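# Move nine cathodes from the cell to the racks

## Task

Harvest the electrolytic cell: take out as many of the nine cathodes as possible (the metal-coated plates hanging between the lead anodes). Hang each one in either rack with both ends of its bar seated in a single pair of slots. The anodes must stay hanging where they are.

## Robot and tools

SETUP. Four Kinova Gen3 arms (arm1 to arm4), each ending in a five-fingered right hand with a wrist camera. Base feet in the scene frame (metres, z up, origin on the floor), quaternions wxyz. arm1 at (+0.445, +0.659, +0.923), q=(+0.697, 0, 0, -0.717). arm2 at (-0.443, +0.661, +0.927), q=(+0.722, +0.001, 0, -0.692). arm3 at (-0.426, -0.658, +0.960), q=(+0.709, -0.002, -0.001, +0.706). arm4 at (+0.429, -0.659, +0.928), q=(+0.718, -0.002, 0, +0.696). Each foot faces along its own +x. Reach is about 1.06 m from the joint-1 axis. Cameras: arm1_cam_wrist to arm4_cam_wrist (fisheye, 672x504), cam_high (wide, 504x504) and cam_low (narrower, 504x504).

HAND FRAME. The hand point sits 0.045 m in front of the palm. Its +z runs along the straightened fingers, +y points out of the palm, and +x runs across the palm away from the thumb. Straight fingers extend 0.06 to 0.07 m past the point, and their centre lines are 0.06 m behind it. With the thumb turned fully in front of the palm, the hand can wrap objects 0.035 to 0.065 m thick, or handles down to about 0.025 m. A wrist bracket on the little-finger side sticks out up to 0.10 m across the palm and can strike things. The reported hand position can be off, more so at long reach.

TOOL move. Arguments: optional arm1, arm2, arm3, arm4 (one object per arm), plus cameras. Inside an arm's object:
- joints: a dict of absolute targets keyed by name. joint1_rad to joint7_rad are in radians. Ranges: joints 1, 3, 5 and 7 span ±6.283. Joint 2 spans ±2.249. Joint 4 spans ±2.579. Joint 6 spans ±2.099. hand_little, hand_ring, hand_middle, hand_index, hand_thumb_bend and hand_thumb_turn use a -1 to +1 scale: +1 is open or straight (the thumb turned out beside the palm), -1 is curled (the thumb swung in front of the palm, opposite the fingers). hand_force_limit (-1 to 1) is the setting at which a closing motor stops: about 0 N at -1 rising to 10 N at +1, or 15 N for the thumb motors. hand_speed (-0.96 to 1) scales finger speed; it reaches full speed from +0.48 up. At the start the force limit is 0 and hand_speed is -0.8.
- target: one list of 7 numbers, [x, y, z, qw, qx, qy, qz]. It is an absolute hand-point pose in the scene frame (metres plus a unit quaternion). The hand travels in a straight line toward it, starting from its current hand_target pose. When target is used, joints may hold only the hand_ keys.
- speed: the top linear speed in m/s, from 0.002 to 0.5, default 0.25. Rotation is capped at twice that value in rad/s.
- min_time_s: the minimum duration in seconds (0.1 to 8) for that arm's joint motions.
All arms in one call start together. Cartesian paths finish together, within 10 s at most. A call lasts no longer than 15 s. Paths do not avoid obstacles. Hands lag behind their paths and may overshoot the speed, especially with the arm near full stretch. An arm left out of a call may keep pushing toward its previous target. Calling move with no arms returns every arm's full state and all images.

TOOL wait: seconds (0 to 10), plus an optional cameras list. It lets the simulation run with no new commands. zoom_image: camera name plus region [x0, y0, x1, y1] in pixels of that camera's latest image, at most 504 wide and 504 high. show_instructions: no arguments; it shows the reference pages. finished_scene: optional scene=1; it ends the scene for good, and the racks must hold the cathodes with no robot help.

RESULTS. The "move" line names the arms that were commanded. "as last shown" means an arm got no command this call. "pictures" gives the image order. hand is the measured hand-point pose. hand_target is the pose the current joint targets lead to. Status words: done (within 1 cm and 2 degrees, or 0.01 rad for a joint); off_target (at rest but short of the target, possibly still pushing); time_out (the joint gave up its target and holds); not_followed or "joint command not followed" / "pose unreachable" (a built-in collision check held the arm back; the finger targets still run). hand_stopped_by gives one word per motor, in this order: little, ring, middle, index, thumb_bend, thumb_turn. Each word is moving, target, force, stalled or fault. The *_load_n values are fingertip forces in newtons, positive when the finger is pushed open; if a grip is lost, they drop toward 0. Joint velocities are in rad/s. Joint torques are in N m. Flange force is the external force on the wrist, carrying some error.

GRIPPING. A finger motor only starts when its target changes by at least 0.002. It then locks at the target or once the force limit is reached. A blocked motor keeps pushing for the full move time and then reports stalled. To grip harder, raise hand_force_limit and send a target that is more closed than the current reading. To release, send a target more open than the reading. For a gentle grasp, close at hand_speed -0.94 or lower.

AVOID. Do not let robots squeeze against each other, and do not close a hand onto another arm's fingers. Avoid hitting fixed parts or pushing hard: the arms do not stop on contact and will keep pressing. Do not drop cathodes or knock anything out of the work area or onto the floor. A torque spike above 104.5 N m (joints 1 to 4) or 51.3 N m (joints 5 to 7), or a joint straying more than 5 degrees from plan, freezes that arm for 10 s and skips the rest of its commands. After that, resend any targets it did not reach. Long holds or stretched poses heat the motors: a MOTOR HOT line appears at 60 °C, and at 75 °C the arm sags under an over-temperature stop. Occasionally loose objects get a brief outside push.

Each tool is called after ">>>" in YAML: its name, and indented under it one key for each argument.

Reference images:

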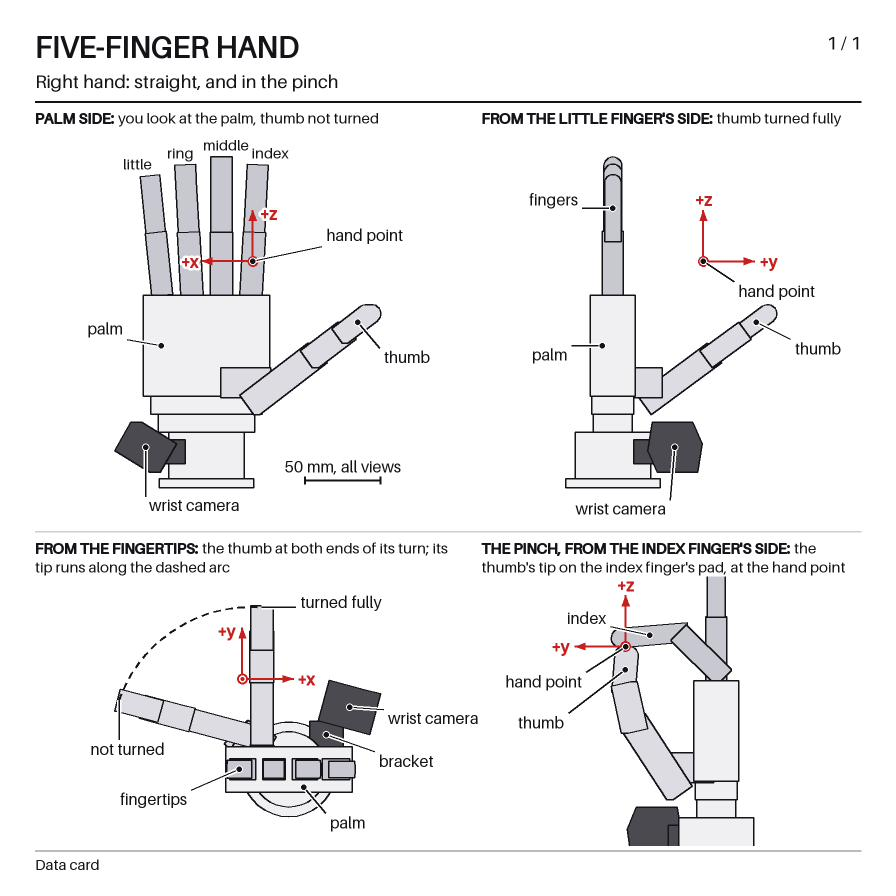

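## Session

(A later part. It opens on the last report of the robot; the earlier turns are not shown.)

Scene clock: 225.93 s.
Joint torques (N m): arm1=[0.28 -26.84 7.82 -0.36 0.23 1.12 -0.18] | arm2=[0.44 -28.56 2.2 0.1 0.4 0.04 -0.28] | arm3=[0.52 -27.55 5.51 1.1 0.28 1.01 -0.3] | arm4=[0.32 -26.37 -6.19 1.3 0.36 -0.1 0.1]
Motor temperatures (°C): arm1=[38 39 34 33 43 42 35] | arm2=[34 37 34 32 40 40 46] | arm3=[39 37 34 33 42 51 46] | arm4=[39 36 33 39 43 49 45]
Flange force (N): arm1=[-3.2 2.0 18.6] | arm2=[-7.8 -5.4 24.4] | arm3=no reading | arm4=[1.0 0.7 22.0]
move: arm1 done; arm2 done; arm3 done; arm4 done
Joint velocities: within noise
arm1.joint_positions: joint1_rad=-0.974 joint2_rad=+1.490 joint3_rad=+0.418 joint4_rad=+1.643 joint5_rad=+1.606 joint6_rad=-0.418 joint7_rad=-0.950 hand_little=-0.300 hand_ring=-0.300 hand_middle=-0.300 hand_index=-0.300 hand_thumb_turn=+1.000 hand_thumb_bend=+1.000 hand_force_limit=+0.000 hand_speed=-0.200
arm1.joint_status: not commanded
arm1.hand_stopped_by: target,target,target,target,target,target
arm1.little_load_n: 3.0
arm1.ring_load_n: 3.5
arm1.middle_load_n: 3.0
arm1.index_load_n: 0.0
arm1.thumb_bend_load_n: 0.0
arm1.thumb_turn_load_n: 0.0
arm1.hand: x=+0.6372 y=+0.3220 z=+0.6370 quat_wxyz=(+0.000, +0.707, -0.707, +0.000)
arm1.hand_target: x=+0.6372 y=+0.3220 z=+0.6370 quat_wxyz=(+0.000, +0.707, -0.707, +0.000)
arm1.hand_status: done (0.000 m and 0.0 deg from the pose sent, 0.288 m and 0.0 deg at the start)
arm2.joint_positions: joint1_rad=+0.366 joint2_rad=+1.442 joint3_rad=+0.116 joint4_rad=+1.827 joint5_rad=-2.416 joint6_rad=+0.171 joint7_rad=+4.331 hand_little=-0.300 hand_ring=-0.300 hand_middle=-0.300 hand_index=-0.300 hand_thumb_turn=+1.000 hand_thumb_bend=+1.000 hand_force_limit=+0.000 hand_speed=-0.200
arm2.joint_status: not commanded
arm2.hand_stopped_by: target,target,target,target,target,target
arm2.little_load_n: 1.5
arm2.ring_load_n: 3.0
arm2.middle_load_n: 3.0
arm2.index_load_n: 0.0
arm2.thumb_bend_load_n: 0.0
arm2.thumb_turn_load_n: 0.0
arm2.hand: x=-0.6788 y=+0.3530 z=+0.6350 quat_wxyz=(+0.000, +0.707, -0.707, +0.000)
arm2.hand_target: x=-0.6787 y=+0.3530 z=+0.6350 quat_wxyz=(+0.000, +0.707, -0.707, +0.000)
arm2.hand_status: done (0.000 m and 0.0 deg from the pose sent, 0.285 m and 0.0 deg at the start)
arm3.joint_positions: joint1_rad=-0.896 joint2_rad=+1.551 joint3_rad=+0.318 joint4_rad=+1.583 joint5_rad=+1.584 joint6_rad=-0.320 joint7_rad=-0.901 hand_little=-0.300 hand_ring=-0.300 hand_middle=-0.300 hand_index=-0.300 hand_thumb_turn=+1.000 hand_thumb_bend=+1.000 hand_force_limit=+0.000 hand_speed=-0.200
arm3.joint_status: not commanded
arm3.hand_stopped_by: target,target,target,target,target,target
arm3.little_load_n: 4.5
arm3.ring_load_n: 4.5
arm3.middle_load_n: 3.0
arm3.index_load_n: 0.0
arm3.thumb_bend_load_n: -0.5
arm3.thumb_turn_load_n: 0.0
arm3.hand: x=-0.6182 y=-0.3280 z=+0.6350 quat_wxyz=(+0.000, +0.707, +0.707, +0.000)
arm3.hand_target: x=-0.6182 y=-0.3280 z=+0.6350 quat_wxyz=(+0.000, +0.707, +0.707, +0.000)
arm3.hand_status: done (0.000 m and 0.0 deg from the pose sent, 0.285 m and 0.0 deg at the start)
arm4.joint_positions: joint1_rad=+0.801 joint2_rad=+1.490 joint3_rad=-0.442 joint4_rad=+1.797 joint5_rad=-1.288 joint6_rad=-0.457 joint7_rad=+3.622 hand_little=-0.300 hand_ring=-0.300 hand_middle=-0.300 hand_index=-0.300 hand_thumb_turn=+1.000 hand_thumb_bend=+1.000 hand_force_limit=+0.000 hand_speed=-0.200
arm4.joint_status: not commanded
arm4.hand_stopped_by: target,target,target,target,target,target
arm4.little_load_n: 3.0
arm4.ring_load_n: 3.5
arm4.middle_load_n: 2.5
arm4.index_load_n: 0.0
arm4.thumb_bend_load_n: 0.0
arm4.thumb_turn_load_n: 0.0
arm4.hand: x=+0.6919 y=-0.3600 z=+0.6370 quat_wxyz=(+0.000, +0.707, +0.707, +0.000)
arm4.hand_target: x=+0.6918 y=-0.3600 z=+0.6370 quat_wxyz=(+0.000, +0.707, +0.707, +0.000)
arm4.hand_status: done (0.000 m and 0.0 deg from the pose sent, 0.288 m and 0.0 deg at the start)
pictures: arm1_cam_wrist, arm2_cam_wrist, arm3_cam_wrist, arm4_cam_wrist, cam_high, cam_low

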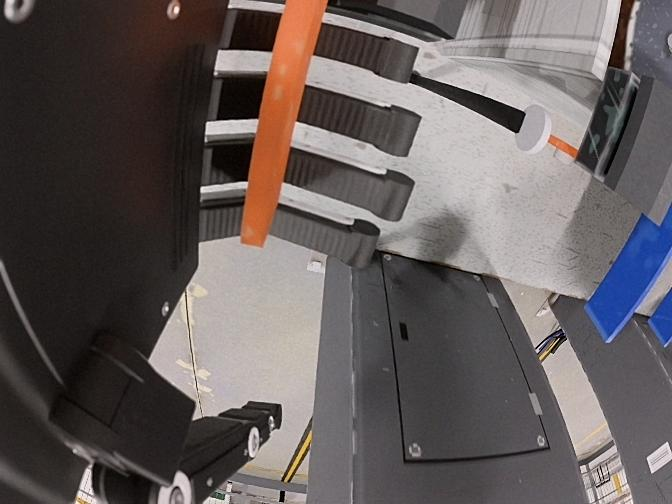

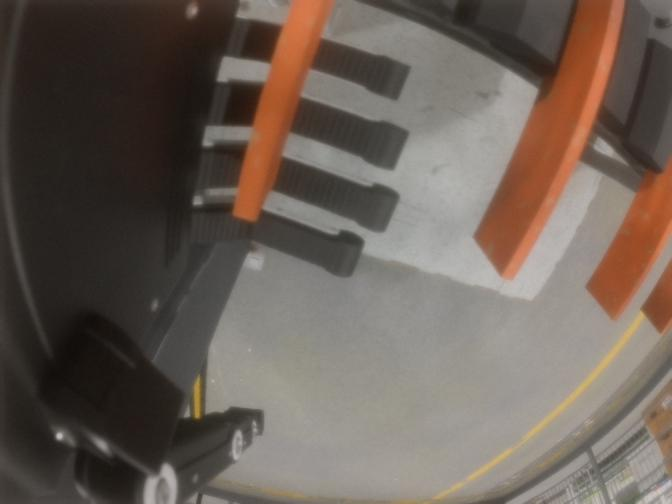

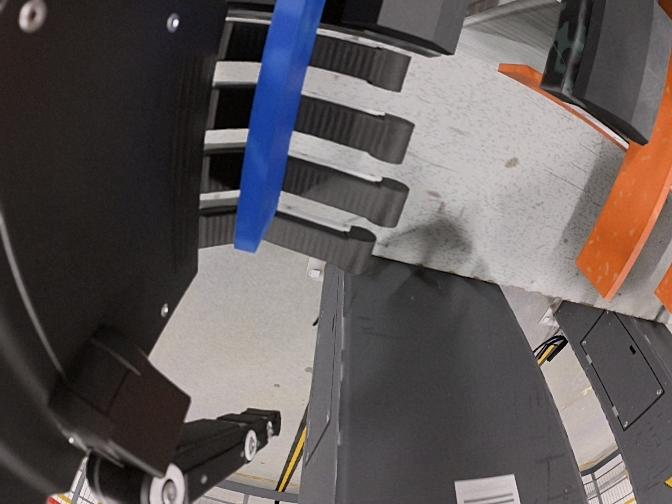

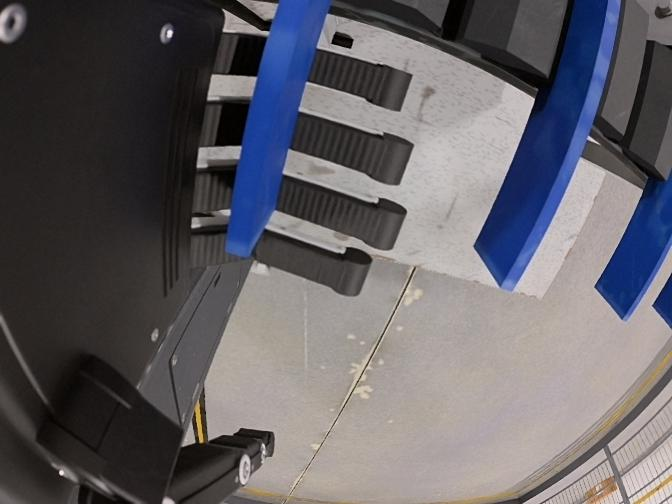

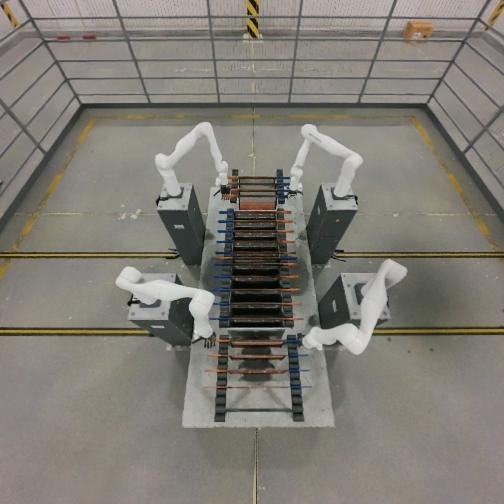

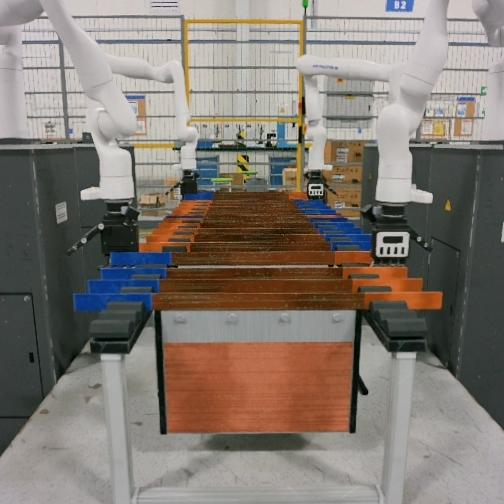

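>>> move:
  arm1: {"target": [0.6372, 0.322, 0.602, 0, 0.7071, -0.7071, 0], "speed": 0.08}
  arm4: {"target": [0.6918, -0.360, 0.602, 0, 0.7071, 0.7071, 0], "speed": 0.08}
  arm2: {"target": [-0.6787, 0.353, 0.601, 0, 0.7071, -0.7071, 0], "speed": 0.08}
  arm3: {"target": [-0.6182, -0.328, 0.617, 0, 0.7071, 0.7071, 0], "speed": 0.045}
  cameras: ["cam_high", "cam_low"]

>>> zoom_image:
  camera: "cam_low"
  region: [60, 220, 260, 320]

>>> zoom_image:
  camera: "cam_low"
  region: [260, 220, 460, 320]

>>> zoom_image:
  camera: "cam_high"
  region: [190, 310, 330, 400]

Scene clock: 227.50 s.
Joint torques (N m): arm1=[-0.37 -18.62 3.19 -0.27 0.09 -0.01 -0.21] | arm2=[0.43 -20.59 0.79 -0.04 0.54 0.04 -0.26] | arm3=[0.2 -18.83 2.36 0.65 0.29 0.25 -0.15] | arm4=[0.81 -17.85 -3.25 1.73 -0.11 -0.04 0.05]
Motor temperatures (°C): arm1=[38 39 34 33 43 42 35] | arm2=[34 37 34 32 40 40 46] | arm3=[39 37 34 33 42 51 46] | arm4=[39 36 33 39 43 49 45]
Flange force (N): arm1=[-1.6 2.7 -1.9] | arm2=[-7.5 -5.2 3.8] | arm3=no reading | arm4=[2.7 0.6 2.2]
move: arm1 done; arm2 done; arm3 done; arm4 done
Joint velocities: within noise
arm1.joint_positions: joint1_rad=-0.960 joint2_rad=+1.567 joint3_rad=+0.397 joint4_rad=+1.572 joint5_rad=+1.577 joint6_rad=-0.398 joint7_rad=-0.939 hand_little=-0.300 hand_ring=-0.300 hand_middle=-0.300 hand_index=-0.300 hand_thumb_turn=+1.000 hand_thumb_bend=+1.000 hand_force_limit=+0.000 hand_speed=-0.200
arm1.joint_status: not commanded
arm1.hand_stopped_by: target,target,target,target,target,target
arm1.little_load_n: 0.0
arm1.ring_load_n: 0.0
arm1.middle_load_n: 0.0
arm1.index_load_n: 0.0
arm1.thumb_bend_load_n: 0.0
arm1.thumb_turn_load_n: 0.0
arm1.hand: x=+0.6372 y=+0.3220 z=+0.6020 quat_wxyz=(+0.000, +0.707, -0.707, +0.000)
arm1.hand_target: x=+0.6372 y=+0.3220 z=+0.6020 quat_wxyz=(+0.000, +0.707, -0.707, +0.000)
arm1.hand_status: done (0.000 m and 0.0 deg from the pose sent, 0.035 m and 0.0 deg at the start)
arm2.joint_positions: joint1_rad=+0.359 joint2_rad=+1.525 joint3_rad=+0.122 joint4_rad=+1.756 joint5_rad=-2.428 joint6_rad=+0.185 joint7_rad=+4.329 hand_little=-0.300 hand_ring=-0.300 hand_middle=-0.300 hand_index=-0.300 hand_thumb_turn=+1.000 hand_thumb_bend=+1.000 hand_force_limit=+0.000 hand_speed=-0.200
arm2.joint_status: not commanded
arm2.hand_stopped_by: target,target,target,target,target,target
arm2.little_load_n: 0.0
arm2.ring_load_n: 0.0
arm2.middle_load_n: 0.0
arm2.index_load_n: 0.0
arm2.thumb_bend_load_n: 0.0
arm2.thumb_turn_load_n: 0.0
arm2.hand: x=-0.6787 y=+0.3530 z=+0.6010 quat_wxyz=(+0.000, +0.707, -0.707, +0.000)
arm2.hand_target: x=-0.6787 y=+0.3530 z=+0.6010 quat_wxyz=(+0.000, +0.707, -0.707, +0.000)
arm2.hand_status: done (0.000 m and 0.0 deg from the pose sent, 0.034 m and 0.0 deg at the start)
arm3.joint_positions: joint1_rad=-0.892 joint2_rad=+1.592 joint3_rad=+0.312 joint4_rad=+1.542 joint5_rad=+1.576 joint6_rad=-0.313 joint7_rad=-0.902 hand_little=-0.300 hand_ring=-0.300 hand_middle=-0.300 hand_index=-0.300 hand_thumb_turn=+1.000 hand_thumb_bend=+1.000 hand_force_limit=+0.000 hand_speed=-0.200
arm3.joint_status: not commanded
arm3.hand_stopped_by: target,target,target,target,target,target
arm3.little_load_n: 0.0
arm3.ring_load_n: 0.5
arm3.middle_load_n: 0.0
arm3.index_load_n: 0.0
arm3.thumb_bend_load_n: 0.0
arm3.thumb_turn_load_n: 0.0
arm3.hand: x=-0.6182 y=-0.3280 z=+0.6170 quat_wxyz=(+0.000, +0.707, +0.707, +0.000)
arm3.hand_target: x=-0.6182 y=-0.3280 z=+0.6170 quat_wxyz=(+0.000, +0.707, +0.707, +0.000)
arm3.hand_status: done (0.000 m and 0.0 deg from the pose sent, 0.018 m and 0.0 deg at the start)
arm4.joint_positions: joint1_rad=+0.799 joint2_rad=+1.573 joint3_rad=-0.433 joint4_rad=+1.724 joint5_rad=-1.246 joint6_rad=-0.455 joint7_rad=+3.613 hand_little=-0.300 hand_ring=-0.300 hand_middle=-0.300 hand_index=-0.300 hand_thumb_turn=+1.000 hand_thumb_bend=+1.000 hand_force_limit=+0.000 hand_speed=-0.200
arm4.joint_status: not commanded
arm4.hand_stopped_by: target,target,target,target,target,target
arm4.little_load_n: 0.0
arm4.ring_load_n: 0.0
arm4.middle_load_n: 0.0
arm4.index_load_n: 0.0
arm4.thumb_bend_load_n: 0.0
arm4.thumb_turn_load_n: 0.0
arm4.hand: x=+0.6918 y=-0.3600 z=+0.6020 quat_wxyz=(+0.000, +0.707, +0.707, +0.000)
arm4.hand_target: x=+0.6918 y=-0.3600 z=+0.6020 quat_wxyz=(+0.000, +0.707, +0.707, +0.000)
arm4.hand_status: done (0.000 m and 0.0 deg from the pose sent, 0.035 m and 0.0 deg at the start)

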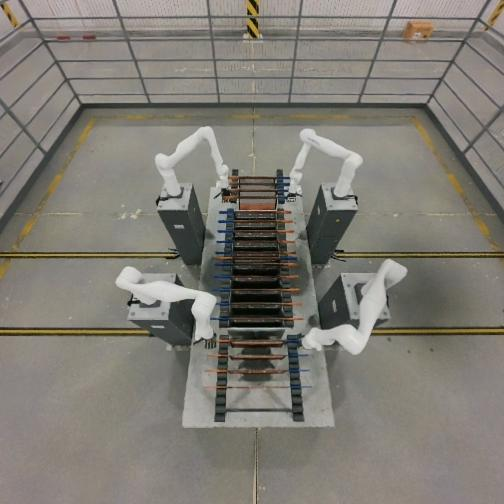

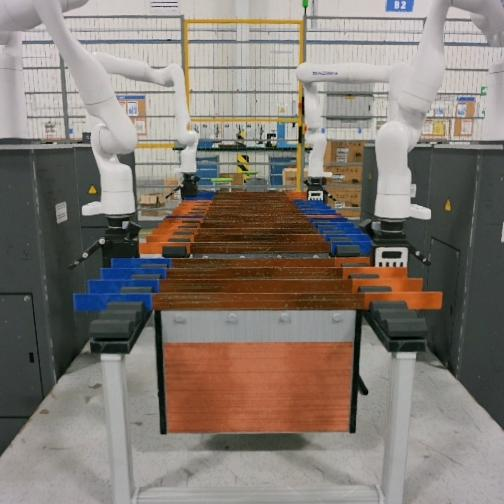

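Scaled by 2.520 from the camera's image (finer frame: 720x720).

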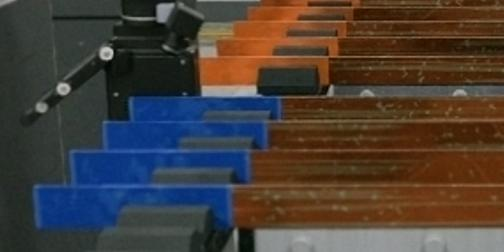

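Scaled by 2.520 from the camera's image (finer frame: 720x720).

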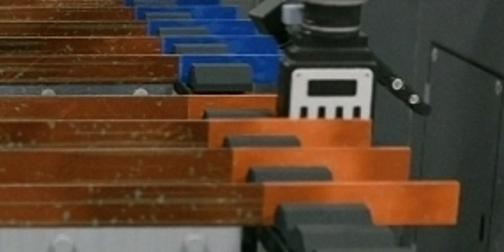

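Scaled by 3.600 from the camera's image (finer frame: 720x720).

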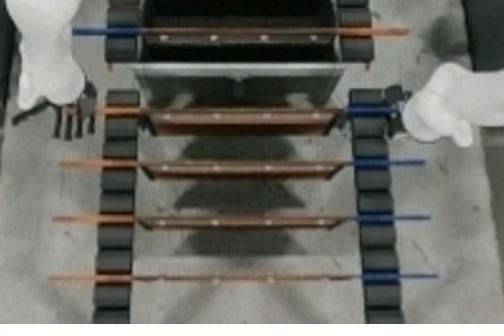

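>>> move:
  arm1: {"joints": {"hand_little": 1, "hand_ring": 1, "hand_middle": 1, "hand_index": 1, "hand_speed": 0.4}}
  arm2: {"joints": {"hand_little": 1, "hand_ring": 1, "hand_middle": 1, "hand_index": 1, "hand_speed": 0.4}}
  arm3: {"target": [-0.6182, -0.334, 0.6135, 0, 0.7071, 0.7071, 0], "speed": 0.04, "joints": {"hand_little": 1, "hand_ring": 1, "hand_middle": 1, "hand_index": 1, "hand_speed": 0.2}}
  arm4: {"joints": {"hand_little": 1, "hand_ring": 1, "hand_middle": 1, "hand_index": 1, "hand_speed": 0.4}}
  cameras: ["arm1_cam_wrist", "arm2_cam_wrist", "arm3_cam_wrist", "arm4_cam_wrist", "cam_low"]

>>> zoom_image:
  camera: "cam_low"
  region: [50, 250, 250, 400]

>>> zoom_image:
  camera: "cam_low"
  region: [300, 250, 500, 400]

Scene clock: 237.23 s.
Joint torques (N m): arm1=[-0.35 -18.62 3.19 -0.32 0.01 0.01 -0.19] | arm2=[0.45 -20.59 0.81 -0.06 0.58 0.07 -0.27] | arm3=[0.19 -18.83 2.13 0.64 0.29 0.21 -0.2] | arm4=[0.8 -17.83 -3.26 1.72 -0.12 -0.01 0.06]
Motor temperatures (°C): arm1=[38 39 34 33 43 42 35] | arm2=[34 37 34 32 40 40 46] | arm3=[39 37 34 33 42 51 46] | arm4=[39 36 33 39 43 49 45]
Flange force (N): arm1=[-1.2 2.3 -2.1] | arm2=[-7.4 -5.3 3.7] | arm3=no reading | arm4=[2.5 0.4 2.1]
move: arm1 done; arm2 done; arm3 done; arm4 done
Joint velocities: within noise
arm1.joint_positions: joint1_rad=-0.960 joint2_rad=+1.567 joint3_rad=+0.397 joint4_rad=+1.572 joint5_rad=+1.577 joint6_rad=-0.398 joint7_rad=-0.939 hand_little=+1.000 hand_ring=+1.000 hand_middle=+1.000 hand_index=+1.000 hand_thumb_turn=+1.000 hand_thumb_bend=+1.000 hand_force_limit=+0.000 hand_speed=+0.400
arm1.joint_status: all done
arm1.hand_stopped_by: target,target,target,target,target,target
arm1.little_load_n: 0.0
arm1.ring_load_n: 0.0
arm1.middle_load_n: 0.0
arm1.index_load_n: 0.0
arm1.thumb_bend_load_n: -0.5
arm1.thumb_turn_load_n: 0.0
arm1.hand: x=+0.6372 y=+0.3220 z=+0.6020 quat_wxyz=(+0.000, +0.707, -0.707, +0.000)
arm1.hand_target: x=+0.6372 y=+0.3220 z=+0.6020 quat_wxyz=(+0.000, +0.707, -0.707, +0.000)
arm1.hand_status: not commanded
arm2.joint_positions: joint1_rad=+0.359 joint2_rad=+1.525 joint3_rad=+0.122 joint4_rad=+1.756 joint5_rad=-2.428 joint6_rad=+0.185 joint7_rad=+4.329 hand_little=+1.000 hand_ring=+1.000 hand_middle=+1.000 hand_index=+1.000 hand_thumb_turn=+1.000 hand_thumb_bend=+1.000 hand_force_limit=+0.000 hand_speed=+0.400
arm2.joint_status: all done
arm2.hand_stopped_by: target,target,target,target,target,target
arm2.little_load_n: 0.0
arm2.ring_load_n: 0.0
arm2.middle_load_n: 0.0
arm2.index_load_n: 0.0
arm2.thumb_bend_load_n: 0.0
arm2.thumb_turn_load_n: 0.0
arm2.hand: x=-0.6787 y=+0.3530 z=+0.6010 quat_wxyz=(+0.000, +0.707, -0.707, +0.000)
arm2.hand_target: x=-0.6787 y=+0.3530 z=+0.6010 quat_wxyz=(+0.000, +0.707, -0.707, +0.000)
arm2.hand_status: not commanded
arm3.joint_positions: joint1_rad=-0.889 joint2_rad=+1.596 joint3_rad=+0.293 joint4_rad=+1.550 joint5_rad=+1.540 joint6_rad=-0.294 joint7_rad=-0.862 hand_little=+1.000 hand_ring=+1.000 hand_middle=+1.000 hand_index=+1.000 hand_thumb_turn=+1.000 hand_thumb_bend=+1.000 hand_force_limit=+0.000 hand_speed=+0.200
arm3.joint_status: all done
arm3.hand_stopped_by: target,target,target,target,target,target
arm3.little_load_n: 0.0
arm3.ring_load_n: 0.0
arm3.middle_load_n: 0.0
arm3.index_load_n: 0.0
arm3.thumb_bend_load_n: 0.0
arm3.thumb_turn_load_n: 0.0
arm3.hand: x=-0.6182 y=-0.3340 z=+0.6135 quat_wxyz=(+0.000, +0.707, +0.707, +0.000)
arm3.hand_target: x=-0.6182 y=-0.3340 z=+0.6135 quat_wxyz=(+0.000, +0.707, +0.707, +0.000)
arm3.hand_status: done (0.000 m and 0.0 deg from the pose sent, 0.007 m and 0.0 deg at the start)
arm4.joint_positions: joint1_rad=+0.799 joint2_rad=+1.573 joint3_rad=-0.433 joint4_rad=+1.724 joint5_rad=-1.246 joint6_rad=-0.455 joint7_rad=+3.613 hand_little=+1.000 hand_ring=+1.000 hand_middle=+1.000 hand_index=+1.000 hand_thumb_turn=+1.000 hand_thumb_bend=+1.000 hand_force_limit=+0.000 hand_speed=+0.400
arm4.joint_status: all done
arm4.hand_stopped_by: target,target,target,target,target,target
arm4.little_load_n: 0.0
arm4.ring_load_n: 0.0
arm4.middle_load_n: 0.0
arm4.index_load_n: 0.0
arm4.thumb_bend_load_n: 0.0
arm4.thumb_turn_load_n: 0.0
arm4.hand: x=+0.6918 y=-0.3600 z=+0.6020 quat_wxyz=(+0.000, +0.707, +0.707, +0.000)
arm4.hand_target: x=+0.6918 y=-0.3600 z=+0.6020 quat_wxyz=(+0.000, +0.707, +0.707, +0.000)
arm4.hand_status: not commanded

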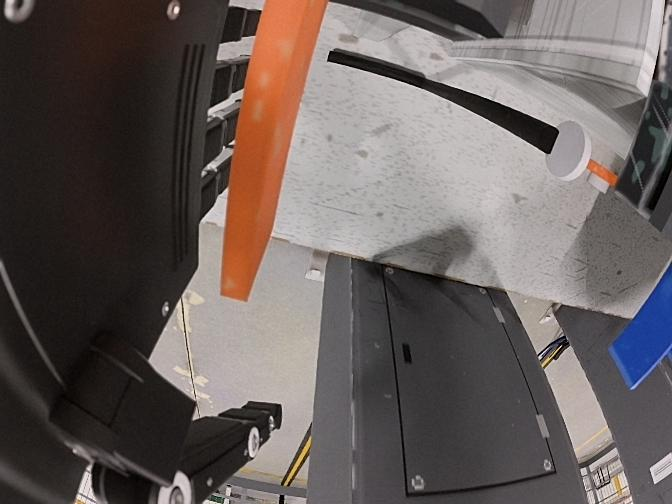

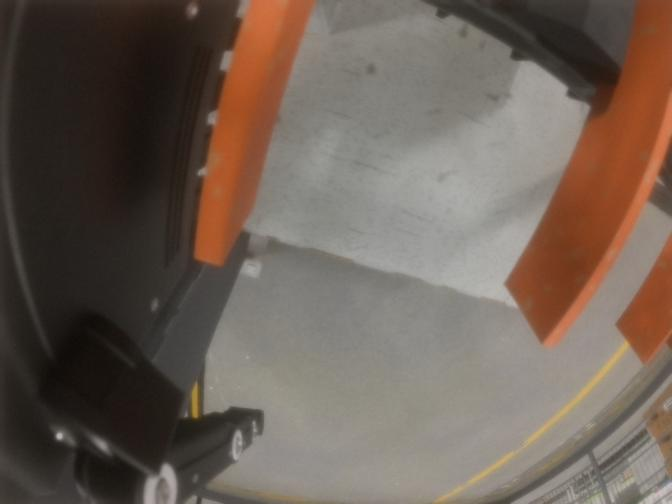

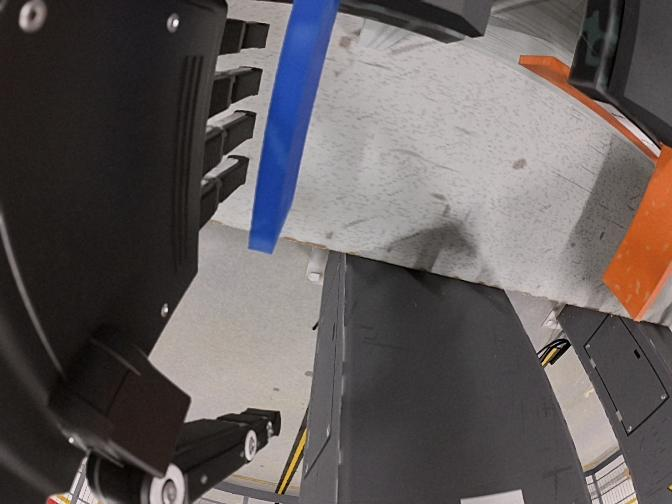

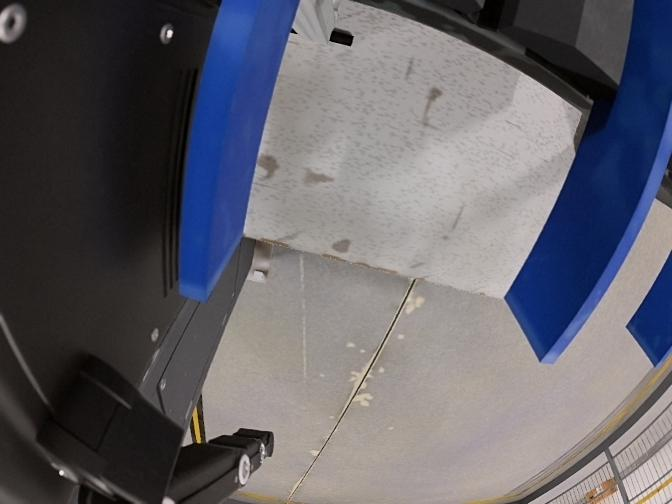

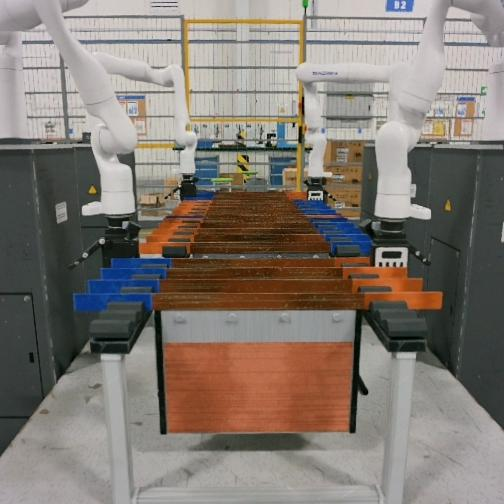

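Scaled by 2.520 from the camera's image (finer frame: 720x720).

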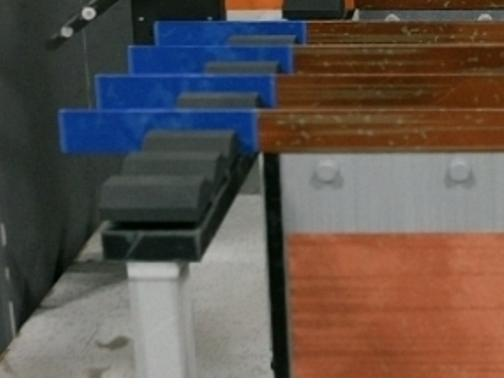

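Scaled by 2.520 from the camera's image (finer frame: 720x720).

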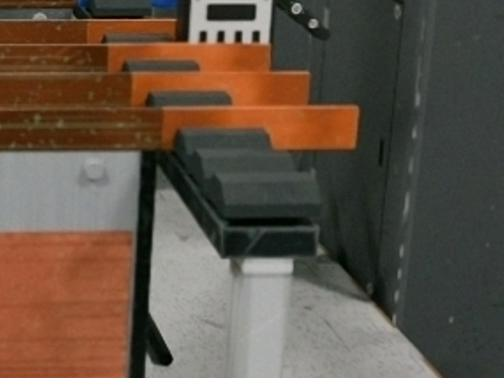

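>>> move:
  arm1: {"target": [0.6372, 0.322, 0.745, 0, 0.7071, -0.7071, 0], "speed": 0.3}
  arm4: {"target": [0.6918, -0.360, 0.745, 0, 0.7071, 0.7071, 0], "speed": 0.3}
  arm2: {"target": [-0.6787, 0.353, 0.755, 0, 0.7071, -0.7071, 0], "speed": 0.3}
  arm3: {"target": [-0.6182, -0.334, 0.755, 0, 0.7071, 0.7071, 0], "speed": 0.3}

>>> move:
  arm1: {"target": [-0.0408, 0.350, 0.760, 0, 0.7071, -0.7071, 0], "speed": 0.42}
  arm4: {"target": [0.0205, -0.333, 0.760, 0, 0.7071, 0.7071, 0], "speed": 0.42}
  cameras: ["arm1_cam_wrist", "arm4_cam_wrist", "cam_high", "cam_low"]

>>> zoom_image:
  camera: "arm1_cam_wrist"
  region: [180, 0, 420, 240]

>>> zoom_image:
  camera: "arm4_cam_wrist"
  region: [180, 0, 420, 240]

Scene clock: 239.73 s.
Joint torques (N m): arm1=[-0.42 -17.97 3.78 -1.06 0.06 -0.03 -0.21] | arm2=[0.48 -19.91 -0.24 -1.28 0.57 0.06 -0.27] | arm3=[0.24 -18.23 2.75 0.08 0.35 0.2 -0.19] | arm4=[0.81 -17.3 -3.17 0.66 -0.13 -0.03 0.08]
Motor temperatures (°C): arm1=[38 39 34 33 43 42 35] | arm2=[34 37 34 32 40 40 46] | arm3=[39 37 34 33 42 51 46] | arm4=[39 36 33 39 43 49 45]
Flange force (N): arm1=[-0.9 2.4 -1.1] | arm2=[-6.7 -5.4 7.2] | arm3=[1.8 -1.2 0.5] | arm4=[1.2 -0.9 2.3]
move: arm1 done; arm2 done; arm3 done; arm4 done
Joint velocities: within noise
arm1.joint_positions: joint1_rad=-1.037 joint2_rad=+1.264 joint3_rad=+0.529 joint4_rad=+1.806 joint5_rad=+1.779 joint6_rad=-0.515 joint7_rad=-1.073 hand_little=+1.000 hand_ring=+1.000 hand_middle=+1.000 hand_index=+1.000 hand_thumb_turn=+1.000 hand_thumb_bend=+1.000 hand_force_limit=+0.000 hand_speed=+0.400
arm1.joint_status: not commanded
arm1.hand_stopped_by: target,target,target,target,target,target
arm1.little_load_n: 0.0
arm1.ring_load_n: 0.0
arm1.middle_load_n: 0.0
arm1.index_load_n: 0.0
arm1.thumb_bend_load_n: 0.0
arm1.thumb_turn_load_n: 0.0
arm1.hand: x=+0.6372 y=+0.3220 z=+0.7450 quat_wxyz=(+0.000, +0.707, -0.707, +0.000)
arm1.hand_target: x=+0.6372 y=+0.3220 z=+0.7450 quat_wxyz=(+0.000, +0.707, -0.707, +0.000)
arm1.hand_status: done (0.000 m and 0.0 deg from the pose sent, 0.143 m and 0.0 deg at the start)
arm2.joint_positions: joint1_rad=+0.456 joint2_rad=+1.128 joint3_rad=+0.003 joint4_rad=+2.013 joint5_rad=-2.346 joint6_rad=+0.002 joint7_rad=+4.330 hand_little=+1.000 hand_ring=+1.000 hand_middle=+1.000 hand_index=+1.000 hand_thumb_turn=+1.000 hand_thumb_bend=+1.000 hand_force_limit=+0.000 hand_speed=+0.400
arm2.joint_status: not commanded
arm2.hand_stopped_by: target,target,target,target,target,target
arm2.little_load_n: 0.0
arm2.ring_load_n: 0.0
arm2.middle_load_n: 0.0
arm2.index_load_n: 0.0
arm2.thumb_bend_load_n: 0.0
arm2.thumb_turn_load_n: 0.0
arm2.hand: x=-0.6787 y=+0.3530 z=+0.7550 quat_wxyz=(+0.000, +0.707, -0.707, +0.000)
arm2.hand_target: x=-0.6787 y=+0.3530 z=+0.7550 quat_wxyz=(+0.000, +0.707, -0.707, +0.000)
arm2.hand_status: done (0.000 m and 0.0 deg from the pose sent, 0.154 m and 0.0 deg at the start)
arm3.joint_positions: joint1_rad=-0.961 joint2_rad=+1.284 joint3_rad=+0.407 joint4_rad=+1.810 joint5_rad=+1.732 joint6_rad=-0.397 joint7_rad=-1.011 hand_little=+1.000 hand_ring=+1.000 hand_middle=+1.000 hand_index=+1.000 hand_thumb_turn=+1.000 hand_thumb_bend=+1.000 hand_force_limit=+0.000 hand_speed=+0.200
arm3.joint_status: not commanded
arm3.hand_stopped_by: target,target,target,target,target,target
arm3.little_load_n: 0.0
arm3.ring_load_n: 0.0
arm3.middle_load_n: 0.0
arm3.index_load_n: 0.0
arm3.thumb_bend_load_n: 0.0
arm3.thumb_turn_load_n: 0.0
arm3.hand: x=-0.6182 y=-0.3340 z=+0.7550 quat_wxyz=(+0.000, +0.707, +0.707, +0.000)
arm3.hand_target: x=-0.6182 y=-0.3340 z=+0.7550 quat_wxyz=(+0.000, +0.707, +0.707, +0.000)
arm3.hand_status: done (0.000 m and 0.0 deg from the pose sent, 0.142 m and 0.0 deg at the start)
arm4.joint_positions: joint1_rad=+0.808 joint2_rad=+1.221 joint3_rad=-0.477 joint4_rad=+1.968 joint5_rad=-1.553 joint6_rad=-0.442 joint7_rad=+3.786 hand_little=+1.000 hand_ring=+1.000 hand_middle=+1.000 hand_index=+1.000 hand_thumb_turn=+1.000 hand_thumb_bend=+1.000 hand_force_limit=+0.000 hand_speed=+0.400
arm4.joint_status: not commanded
arm4.hand_stopped_by: target,target,target,target,target,target
arm4.little_load_n: 0.0
arm4.ring_load_n: 0.0
arm4.middle_load_n: 0.0
arm4.index_load_n: 0.0
arm4.thumb_bend_load_n: 0.0
arm4.thumb_turn_load_n: 0.0
arm4.hand: x=+0.6918 y=-0.3600 z=+0.7450 quat_wxyz=(+0.000, +0.707, +0.707, +0.000)
arm4.hand_target: x=+0.6918 y=-0.3600 z=+0.7450 quat_wxyz=(+0.000, +0.707, +0.707, +0.000)
arm4.hand_status: done (0.000 m and 0.0 deg from the pose sent, 0.143 m and 0.0 deg at the start)
pictures: none

Scene clock: 242.13 s.
Joint torques (N m): arm1=[-0.37 -20.05 6.04 -2.07 0.06 0.06 -0.19] | arm2=[0.46 -19.89 -0.25 -1.25 0.56 0.05 -0.29] | arm3=[0.26 -18.16 2.78 0.07 0.29 0.2 -0.17] | arm4=[0.73 -22.17 -6.54 -1.21 -0.17 0.01 0.05]
Motor temperatures (°C): arm1=[38 39 34 33 43 42 35] | arm2=[34 37 34 32 40 40 46] | arm3=[39 37 34 33 42 51 46] | arm4=[39 36 33 39 43 49 45]
Flange force (N): arm1=[-1.9 -0.7 -1.5] | arm2=[-6.7 -5.3 7.2] | arm3=[1.9 -1.4 0.2] | arm4=[1.3 -3.9 1.8]
move: arm1 done; arm4 done
Joint velocities: within noise
arm1.joint_positions: joint1_rad=+0.379 joint2_rad=+1.425 joint3_rad=+0.859 joint4_rad=+1.457 joint5_rad=+1.854 joint6_rad=-0.896 joint7_rad=+0.138 hand_little=+1.000 hand_ring=+1.000 hand_middle=+1.000 hand_index=+1.000 hand_thumb_turn=+1.000 hand_thumb_bend=+1.000 hand_force_limit=+0.000 hand_speed=+0.400
arm1.joint_status: not commanded
arm1.hand_stopped_by: target,target,target,target,target,target
arm1.little_load_n: 0.0
arm1.ring_load_n: 0.0
arm1.middle_load_n: 0.0
arm1.index_load_n: 0.0
arm1.thumb_bend_load_n: 0.0
arm1.thumb_turn_load_n: 0.0
arm1.hand: x=-0.0408 y=+0.3500 z=+0.7600 quat_wxyz=(+0.000, +0.707, -0.707, +0.000)
arm1.hand_target: x=-0.0408 y=+0.3500 z=+0.7600 quat_wxyz=(+0.000, +0.707, -0.707, +0.000)
arm1.hand_status: done (0.000 m and 0.0 deg from the pose sent, 0.679 m and 0.0 deg at the start; pose on its path clipped on 26 of 72 steps)
arm2, arm3: as last shown
arm3.thumb_bend_load_n: -0.5
arm4.joint_positions: joint1_rad=-0.540 joint2_rad=+1.511 joint3_rad=-1.039 joint4_rad=+1.210 joint5_rad=-1.834 joint6_rad=-1.098 joint7_rad=+3.072 hand_little=+1.000 hand_ring=+1.000 hand_middle=+1.000 hand_index=+1.000 hand_thumb_turn=+1.000 hand_thumb_bend=+1.000 hand_force_limit=+0.000 hand_speed=+0.400
arm4.joint_status: not commanded
arm4.hand_stopped_by: target,target,target,target,target,target
arm4.little_load_n: 0.5
arm4.ring_load_n: 0.0
arm4.middle_load_n: 0.0
arm4.index_load_n: 0.0
arm4.thumb_bend_load_n: 0.0
arm4.thumb_turn_load_n: -0.5
arm4.hand: x=+0.0205 y=-0.3330 z=+0.7600 quat_wxyz=(+0.000, +0.707, +0.707, +0.000)
arm4.hand_target: x=+0.0205 y=-0.3330 z=+0.7600 quat_wxyz=(+0.000, +0.707, +0.707, +0.000)
arm4.hand_status: done (0.000 m and 0.0 deg from the pose sent, 0.672 m and 0.0 deg at the start)

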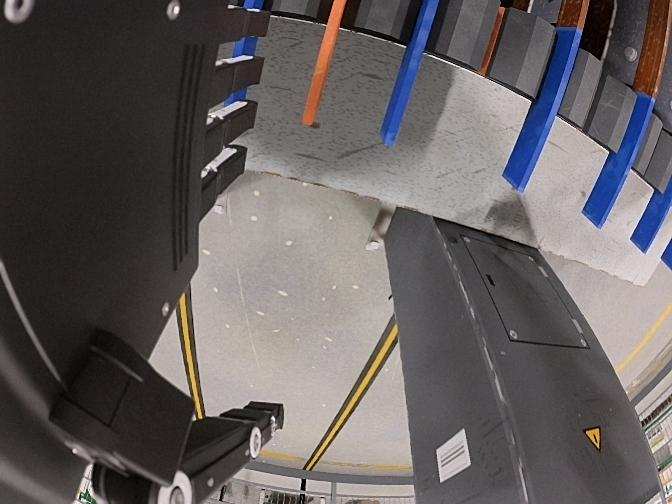

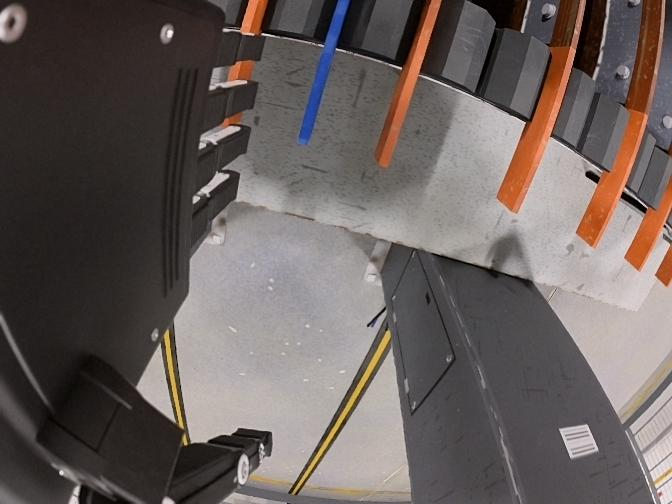

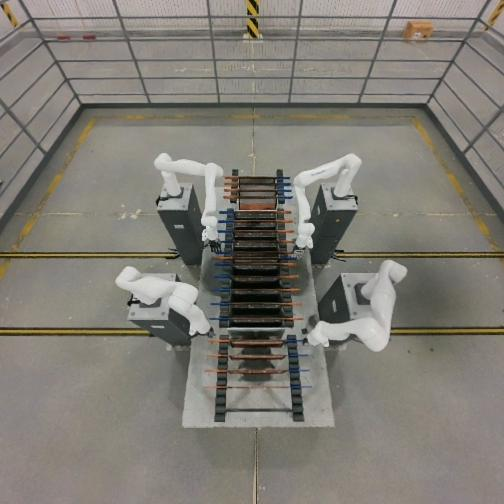

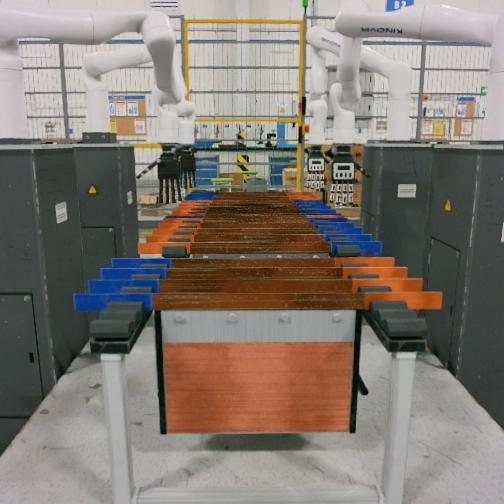

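Scaled by 2.100 from the camera's image (finer frame: 960x720).

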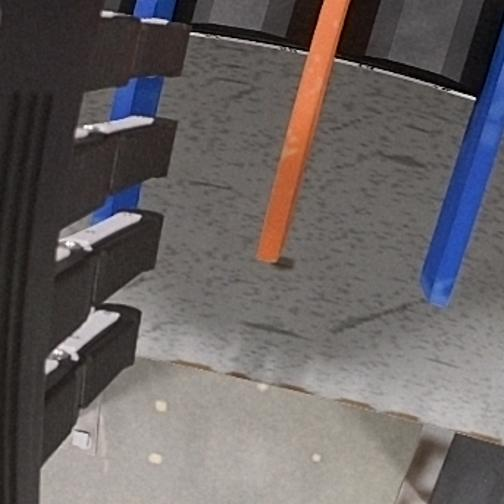

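Scaled by 2.100 from the camera's image (finer frame: 960x720).

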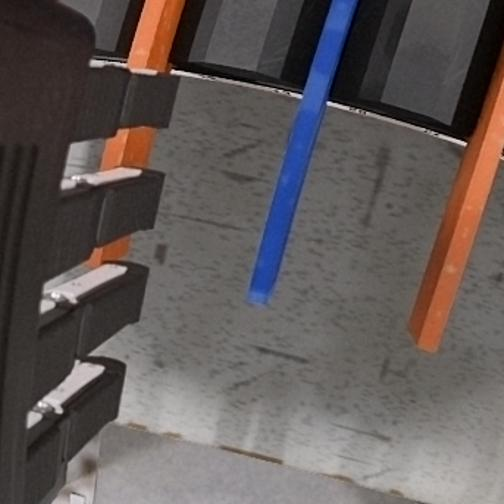

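>>> move:
  arm1: {"target": [-0.0405, 0.350, 0.605, 0, 0.7071, -0.7071, 0], "speed": 0.22}
  arm4: {"target": [0.0193, -0.333, 0.605, 0, 0.7071, 0.7071, 0], "speed": 0.22}

>>> move:
  arm1: {"joints": {"hand_little": -0.3, "hand_ring": -0.3, "hand_middle": -0.3, "hand_index": -0.3, "hand_speed": -0.2}}
  arm4: {"joints": {"hand_little": -0.3, "hand_ring": -0.3, "hand_middle": -0.3, "hand_index": -0.3, "hand_speed": -0.2}}
  cameras: ["arm1_cam_wrist", "arm4_cam_wrist"]

>>> move:
  arm1: {"target": [-0.0405, 0.350, 0.630, 0, 0.7071, -0.7071, 0], "speed": 0.07}
  arm4: {"target": [0.0193, -0.333, 0.630, 0, 0.7071, 0.7071, 0], "speed": 0.07}
  cameras: ["arm1_cam_wrist", "arm4_cam_wrist", "cam_high", "cam_low"]

Scene clock: 244.17 s.
Joint torques (N m): arm1=[-0.44 -20.44 5.16 -1.24 0.04 0.04 -0.24] | arm2=[0.43 -19.95 -0.25 -1.25 0.59 0.03 -0.28] | arm3=[0.2 -18.23 2.75 0.11 0.26 0.22 -0.22] | arm4=[0.73 -22.39 -5.3 -0.54 -0.18 0.01 0.06]
Motor temperatures (°C): arm1=[38 39 34 33 43 42 35] | arm2=[34 37 34 32 40 40 46] | arm3=[39 37 34 33 42 51 46] | arm4=[39 36 33 39 43 49 45]
Flange force (N): arm1=[-2.2 -0.7 -2.1] | arm2=[-6.8 -5.3 7.4] | arm3=[2.1 -1.2 0.4] | arm4=[1.4 -4.0 2.7]
move: arm1 done; arm4 done
Joint velocities: within noise
arm1.joint_positions: joint1_rad=+0.447 joint2_rad=+1.719 joint3_rad=+0.758 joint4_rad=+1.209 joint5_rad=+1.741 joint6_rad=-0.762 joint7_rad=+0.103 hand_little=+1.000 hand_ring=+1.000 hand_middle=+1.000 hand_index=+1.000 hand_thumb_turn=+1.000 hand_thumb_bend=+1.000 hand_force_limit=+0.000 hand_speed=+0.400
arm1.joint_status: not commanded
arm1.hand_stopped_by: target,target,target,target,target,target
arm1.little_load_n: 0.0
arm1.ring_load_n: 0.0
arm1.middle_load_n: 0.0
arm1.index_load_n: 0.0
arm1.thumb_bend_load_n: -0.5
arm1.thumb_turn_load_n: 0.0
arm1.hand: x=-0.0405 y=+0.3500 z=+0.6050 quat_wxyz=(+0.000, +0.707, -0.707, +0.000)
arm1.hand_target: x=-0.0405 y=+0.3500 z=+0.6050 quat_wxyz=(+0.000, +0.707, -0.707, +0.000)
arm1.hand_status: done (0.000 m and 0.0 deg from the pose sent, 0.155 m and 0.0 deg at the start)
arm2, arm3: as last shown
arm3.little_load_n: 0.5
arm3.thumb_bend_load_n: 0.0
arm4.joint_positions: joint1_rad=-0.626 joint2_rad=+1.793 joint3_rad=-0.970 joint4_rad=+0.932 joint5_rad=-1.754 joint6_rad=-0.957 joint7_rad=+3.174 hand_little=+1.000 hand_ring=+1.000 hand_middle=+1.000 hand_index=+1.000 hand_thumb_turn=+1.000 hand_thumb_bend=+1.000 hand_force_limit=+0.000 hand_speed=+0.400
arm4.joint_status: not commanded
arm4.hand_stopped_by: target,target,target,target,target,target
arm4.little_load_n: 0.0
arm4.ring_load_n: -0.5
arm4.middle_load_n: 0.0
arm4.index_load_n: 0.0
arm4.thumb_bend_load_n: -0.5
arm4.thumb_turn_load_n: 0.0
arm4.hand: x=+0.0193 y=-0.3330 z=+0.6050 quat_wxyz=(+0.000, +0.707, +0.707, +0.000)
arm4.hand_target: x=+0.0193 y=-0.3330 z=+0.6050 quat_wxyz=(+0.000, +0.707, +0.707, +0.000)
arm4.hand_status: done (0.000 m and 0.0 deg from the pose sent, 0.155 m and 0.0 deg at the start)
pictures: none

Scene clock: 245.23 s.
Joint torques (N m): arm1=[-0.47 -20.48 5.19 -1.24 0.09 0.05 -0.17] | arm2=[0.41 -19.92 -0.26 -1.21 0.53 0.07 -0.25] | arm3=[0.16 -18.24 2.75 0.12 0.27 0.17 -0.17] | arm4=[0.77 -22.44 -5.24 -0.52 -0.17 -0.03 0.07]
Motor temperatures (°C): arm1=[38 39 34 33 43 42 35] | arm2=[34 37 34 32 40 40 46] | arm3=[39 37 34 33 42 51 46] | arm4=[39 36 33 39 43 49 45]
Flange force (N): arm1=[-2.0 -0.6 -2.0] | arm2=[-6.5 -5.1 7.2] | arm3=[2.1 -1.3 0.5] | arm4=[1.5 -4.2 2.9]
move: arm1 done; arm4 done
Joint velocities: within noise
arm1.joint_positions: joint1_rad=+0.447 joint2_rad=+1.719 joint3_rad=+0.758 joint4_rad=+1.209 joint5_rad=+1.741 joint6_rad=-0.762 joint7_rad=+0.103 hand_little=-0.300 hand_ring=-0.300 hand_middle=-0.300 hand_index=-0.300 hand_thumb_turn=+1.000 hand_thumb_bend=+1.000 hand_force_limit=+0.000 hand_speed=-0.200
arm1.joint_status: all done
arm1.hand_stopped_by: target,target,target,target,target,target
arm1.little_load_n: 0.0
arm1.ring_load_n: 0.0
arm1.middle_load_n: 0.5
arm1.index_load_n: 0.0
arm1.thumb_bend_load_n: 0.0
arm1.thumb_turn_load_n: 0.0
arm1.hand: x=-0.0405 y=+0.3500 z=+0.6050 quat_wxyz=(+0.000, +0.707, -0.707, +0.000)
arm1.hand_target: x=-0.0405 y=+0.3500 z=+0.6050 quat_wxyz=(+0.000, +0.707, -0.707, +0.000)
arm1.hand_status: not commanded
arm2, arm3: as last shown
arm3.little_load_n: 0.0
arm4.joint_positions: joint1_rad=-0.626 joint2_rad=+1.793 joint3_rad=-0.970 joint4_rad=+0.932 joint5_rad=-1.754 joint6_rad=-0.957 joint7_rad=+3.174 hand_little=-0.300 hand_ring=-0.300 hand_middle=-0.300 hand_index=-0.300 hand_thumb_turn=+1.000 hand_thumb_bend=+1.000 hand_force_limit=+0.000 hand_speed=-0.200
arm4.joint_status: all done
arm4.hand_stopped_by: target,target,target,target,target,target
arm4.little_load_n: 0.0
arm4.ring_load_n: 0.0
arm4.middle_load_n: 0.5
arm4.index_load_n: 0.0
arm4.thumb_bend_load_n: 0.0
arm4.thumb_turn_load_n: 0.0
arm4.hand: x=+0.0193 y=-0.3330 z=+0.6050 quat_wxyz=(+0.000, +0.707, +0.707, +0.000)
arm4.hand_target: x=+0.0193 y=-0.3330 z=+0.6050 quat_wxyz=(+0.000, +0.707, +0.707, +0.000)
arm4.hand_status: not commanded

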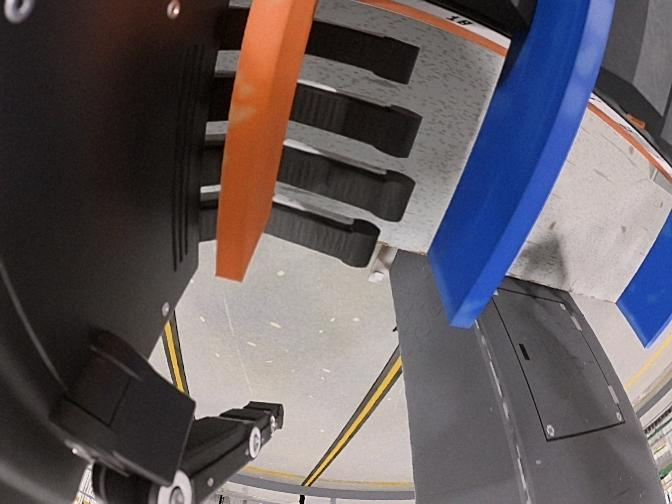

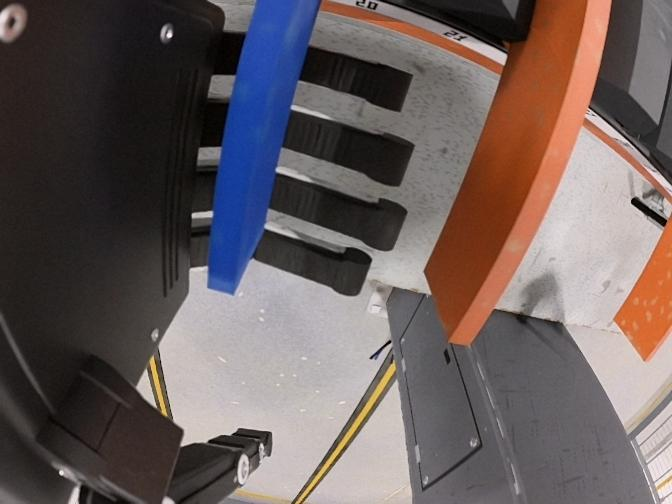

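Scene clock: 246.20 s.
Joint torques (N m): arm1=[0.62 -29.41 10.69 -1.25 0.23 0.8 -0.31] | arm2=[0.46 -20.01 -0.24 -1.29 0.55 0.06 -0.27] | arm3=[0.19 -18.21 2.68 0.03 0.3 0.23 -0.16] | arm4=[0.13 -32.75 -9.33 -0.71 -0.64 -0.84 -0.1]
Motor temperatures (°C): arm1=[38 39 34 33 43 42 35] | arm2=[34 37 34 32 40 40 46] | arm3=[39 37 34 33 42 51 46] | arm4=[39 36 33 39 43 49 45]
Flange force (N): arm1=[-0.1 -1.1 17.4] | arm2=[-6.8 -5.4 7.5] | arm3=[2.1 -1.4 0.2] | arm4=[3.4 -4.6 23.5]
move: arm1 done; arm4 done
Joint velocities: within noise
arm1.joint_positions: joint1_rad=+0.436 joint2_rad=+1.668 joint3_rad=+0.766 joint4_rad=+1.263 joint5_rad=+1.750 joint6_rad=-0.778 joint7_rad=+0.121 hand_little=-0.300 hand_ring=-0.300 hand_middle=-0.299 hand_index=-0.300 hand_thumb_turn=+1.000 hand_thumb_bend=+1.000 hand_force_limit=+0.000 hand_speed=-0.200
arm1.joint_status: not commanded
arm1.hand_stopped_by: target,target,target,target,target,target
arm1.little_load_n: 2.0
arm1.ring_load_n: 3.0
arm1.middle_load_n: 4.0
arm1.index_load_n: 0.0
arm1.thumb_bend_load_n: 0.0
arm1.thumb_turn_load_n: 0.0
arm1.hand: x=-0.0405 y=+0.3500 z=+0.6300 quat_wxyz=(+0.000, +0.707, -0.707, +0.000)
arm1.hand_target: x=-0.0405 y=+0.3500 z=+0.6300 quat_wxyz=(+0.000, +0.707, -0.707, +0.000)
arm1.hand_status: done (0.000 m and 0.0 deg from the pose sent, 0.025 m and 0.0 deg at the start)
arm2, arm3: as last shown
arm4.joint_positions: joint1_rad=-0.608 joint2_rad=+1.744 joint3_rad=-0.974 joint4_rad=+0.994 joint5_rad=-1.758 joint6_rad=-0.977 joint7_rad=+3.145 hand_little=-0.300 hand_ring=-0.300 hand_middle=-0.300 hand_index=-0.300 hand_thumb_turn=+1.000 hand_thumb_bend=+1.000 hand_force_limit=+0.000 hand_speed=-0.200
arm4.joint_status: not commanded
arm4.hand_stopped_by: target,target,target,target,target,target
arm4.little_load_n: 2.5
arm4.ring_load_n: 3.5
arm4.middle_load_n: 3.0
arm4.index_load_n: 0.0
arm4.thumb_bend_load_n: 0.0
arm4.thumb_turn_load_n: 0.0
arm4.hand: x=+0.0193 y=-0.3330 z=+0.6300 quat_wxyz=(+0.000, +0.707, +0.707, +0.000)
arm4.hand_target: x=+0.0193 y=-0.3330 z=+0.6300 quat_wxyz=(+0.000, +0.707, +0.707, +0.000)
arm4.hand_status: done (0.000 m and 0.0 deg from the pose sent, 0.025 m and 0.0 deg at the start)

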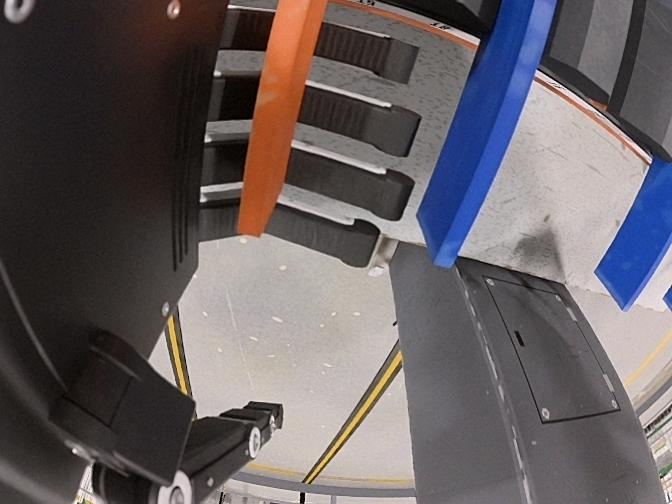

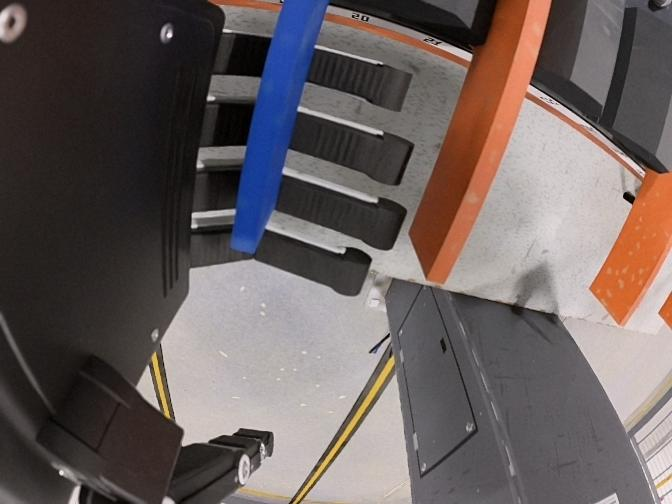

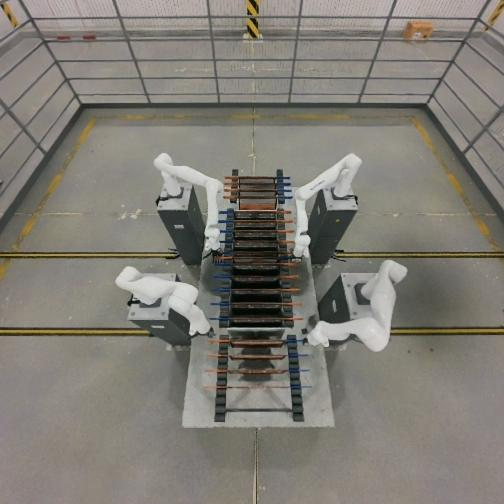

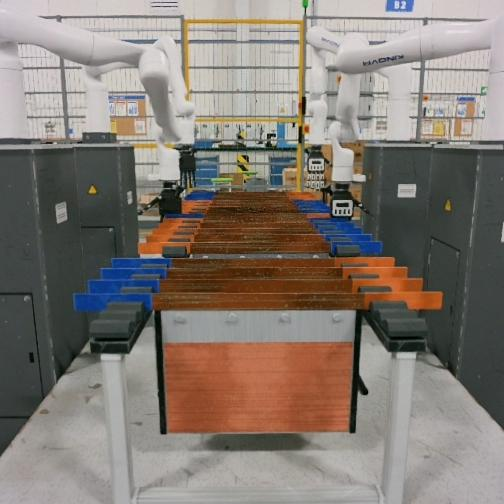

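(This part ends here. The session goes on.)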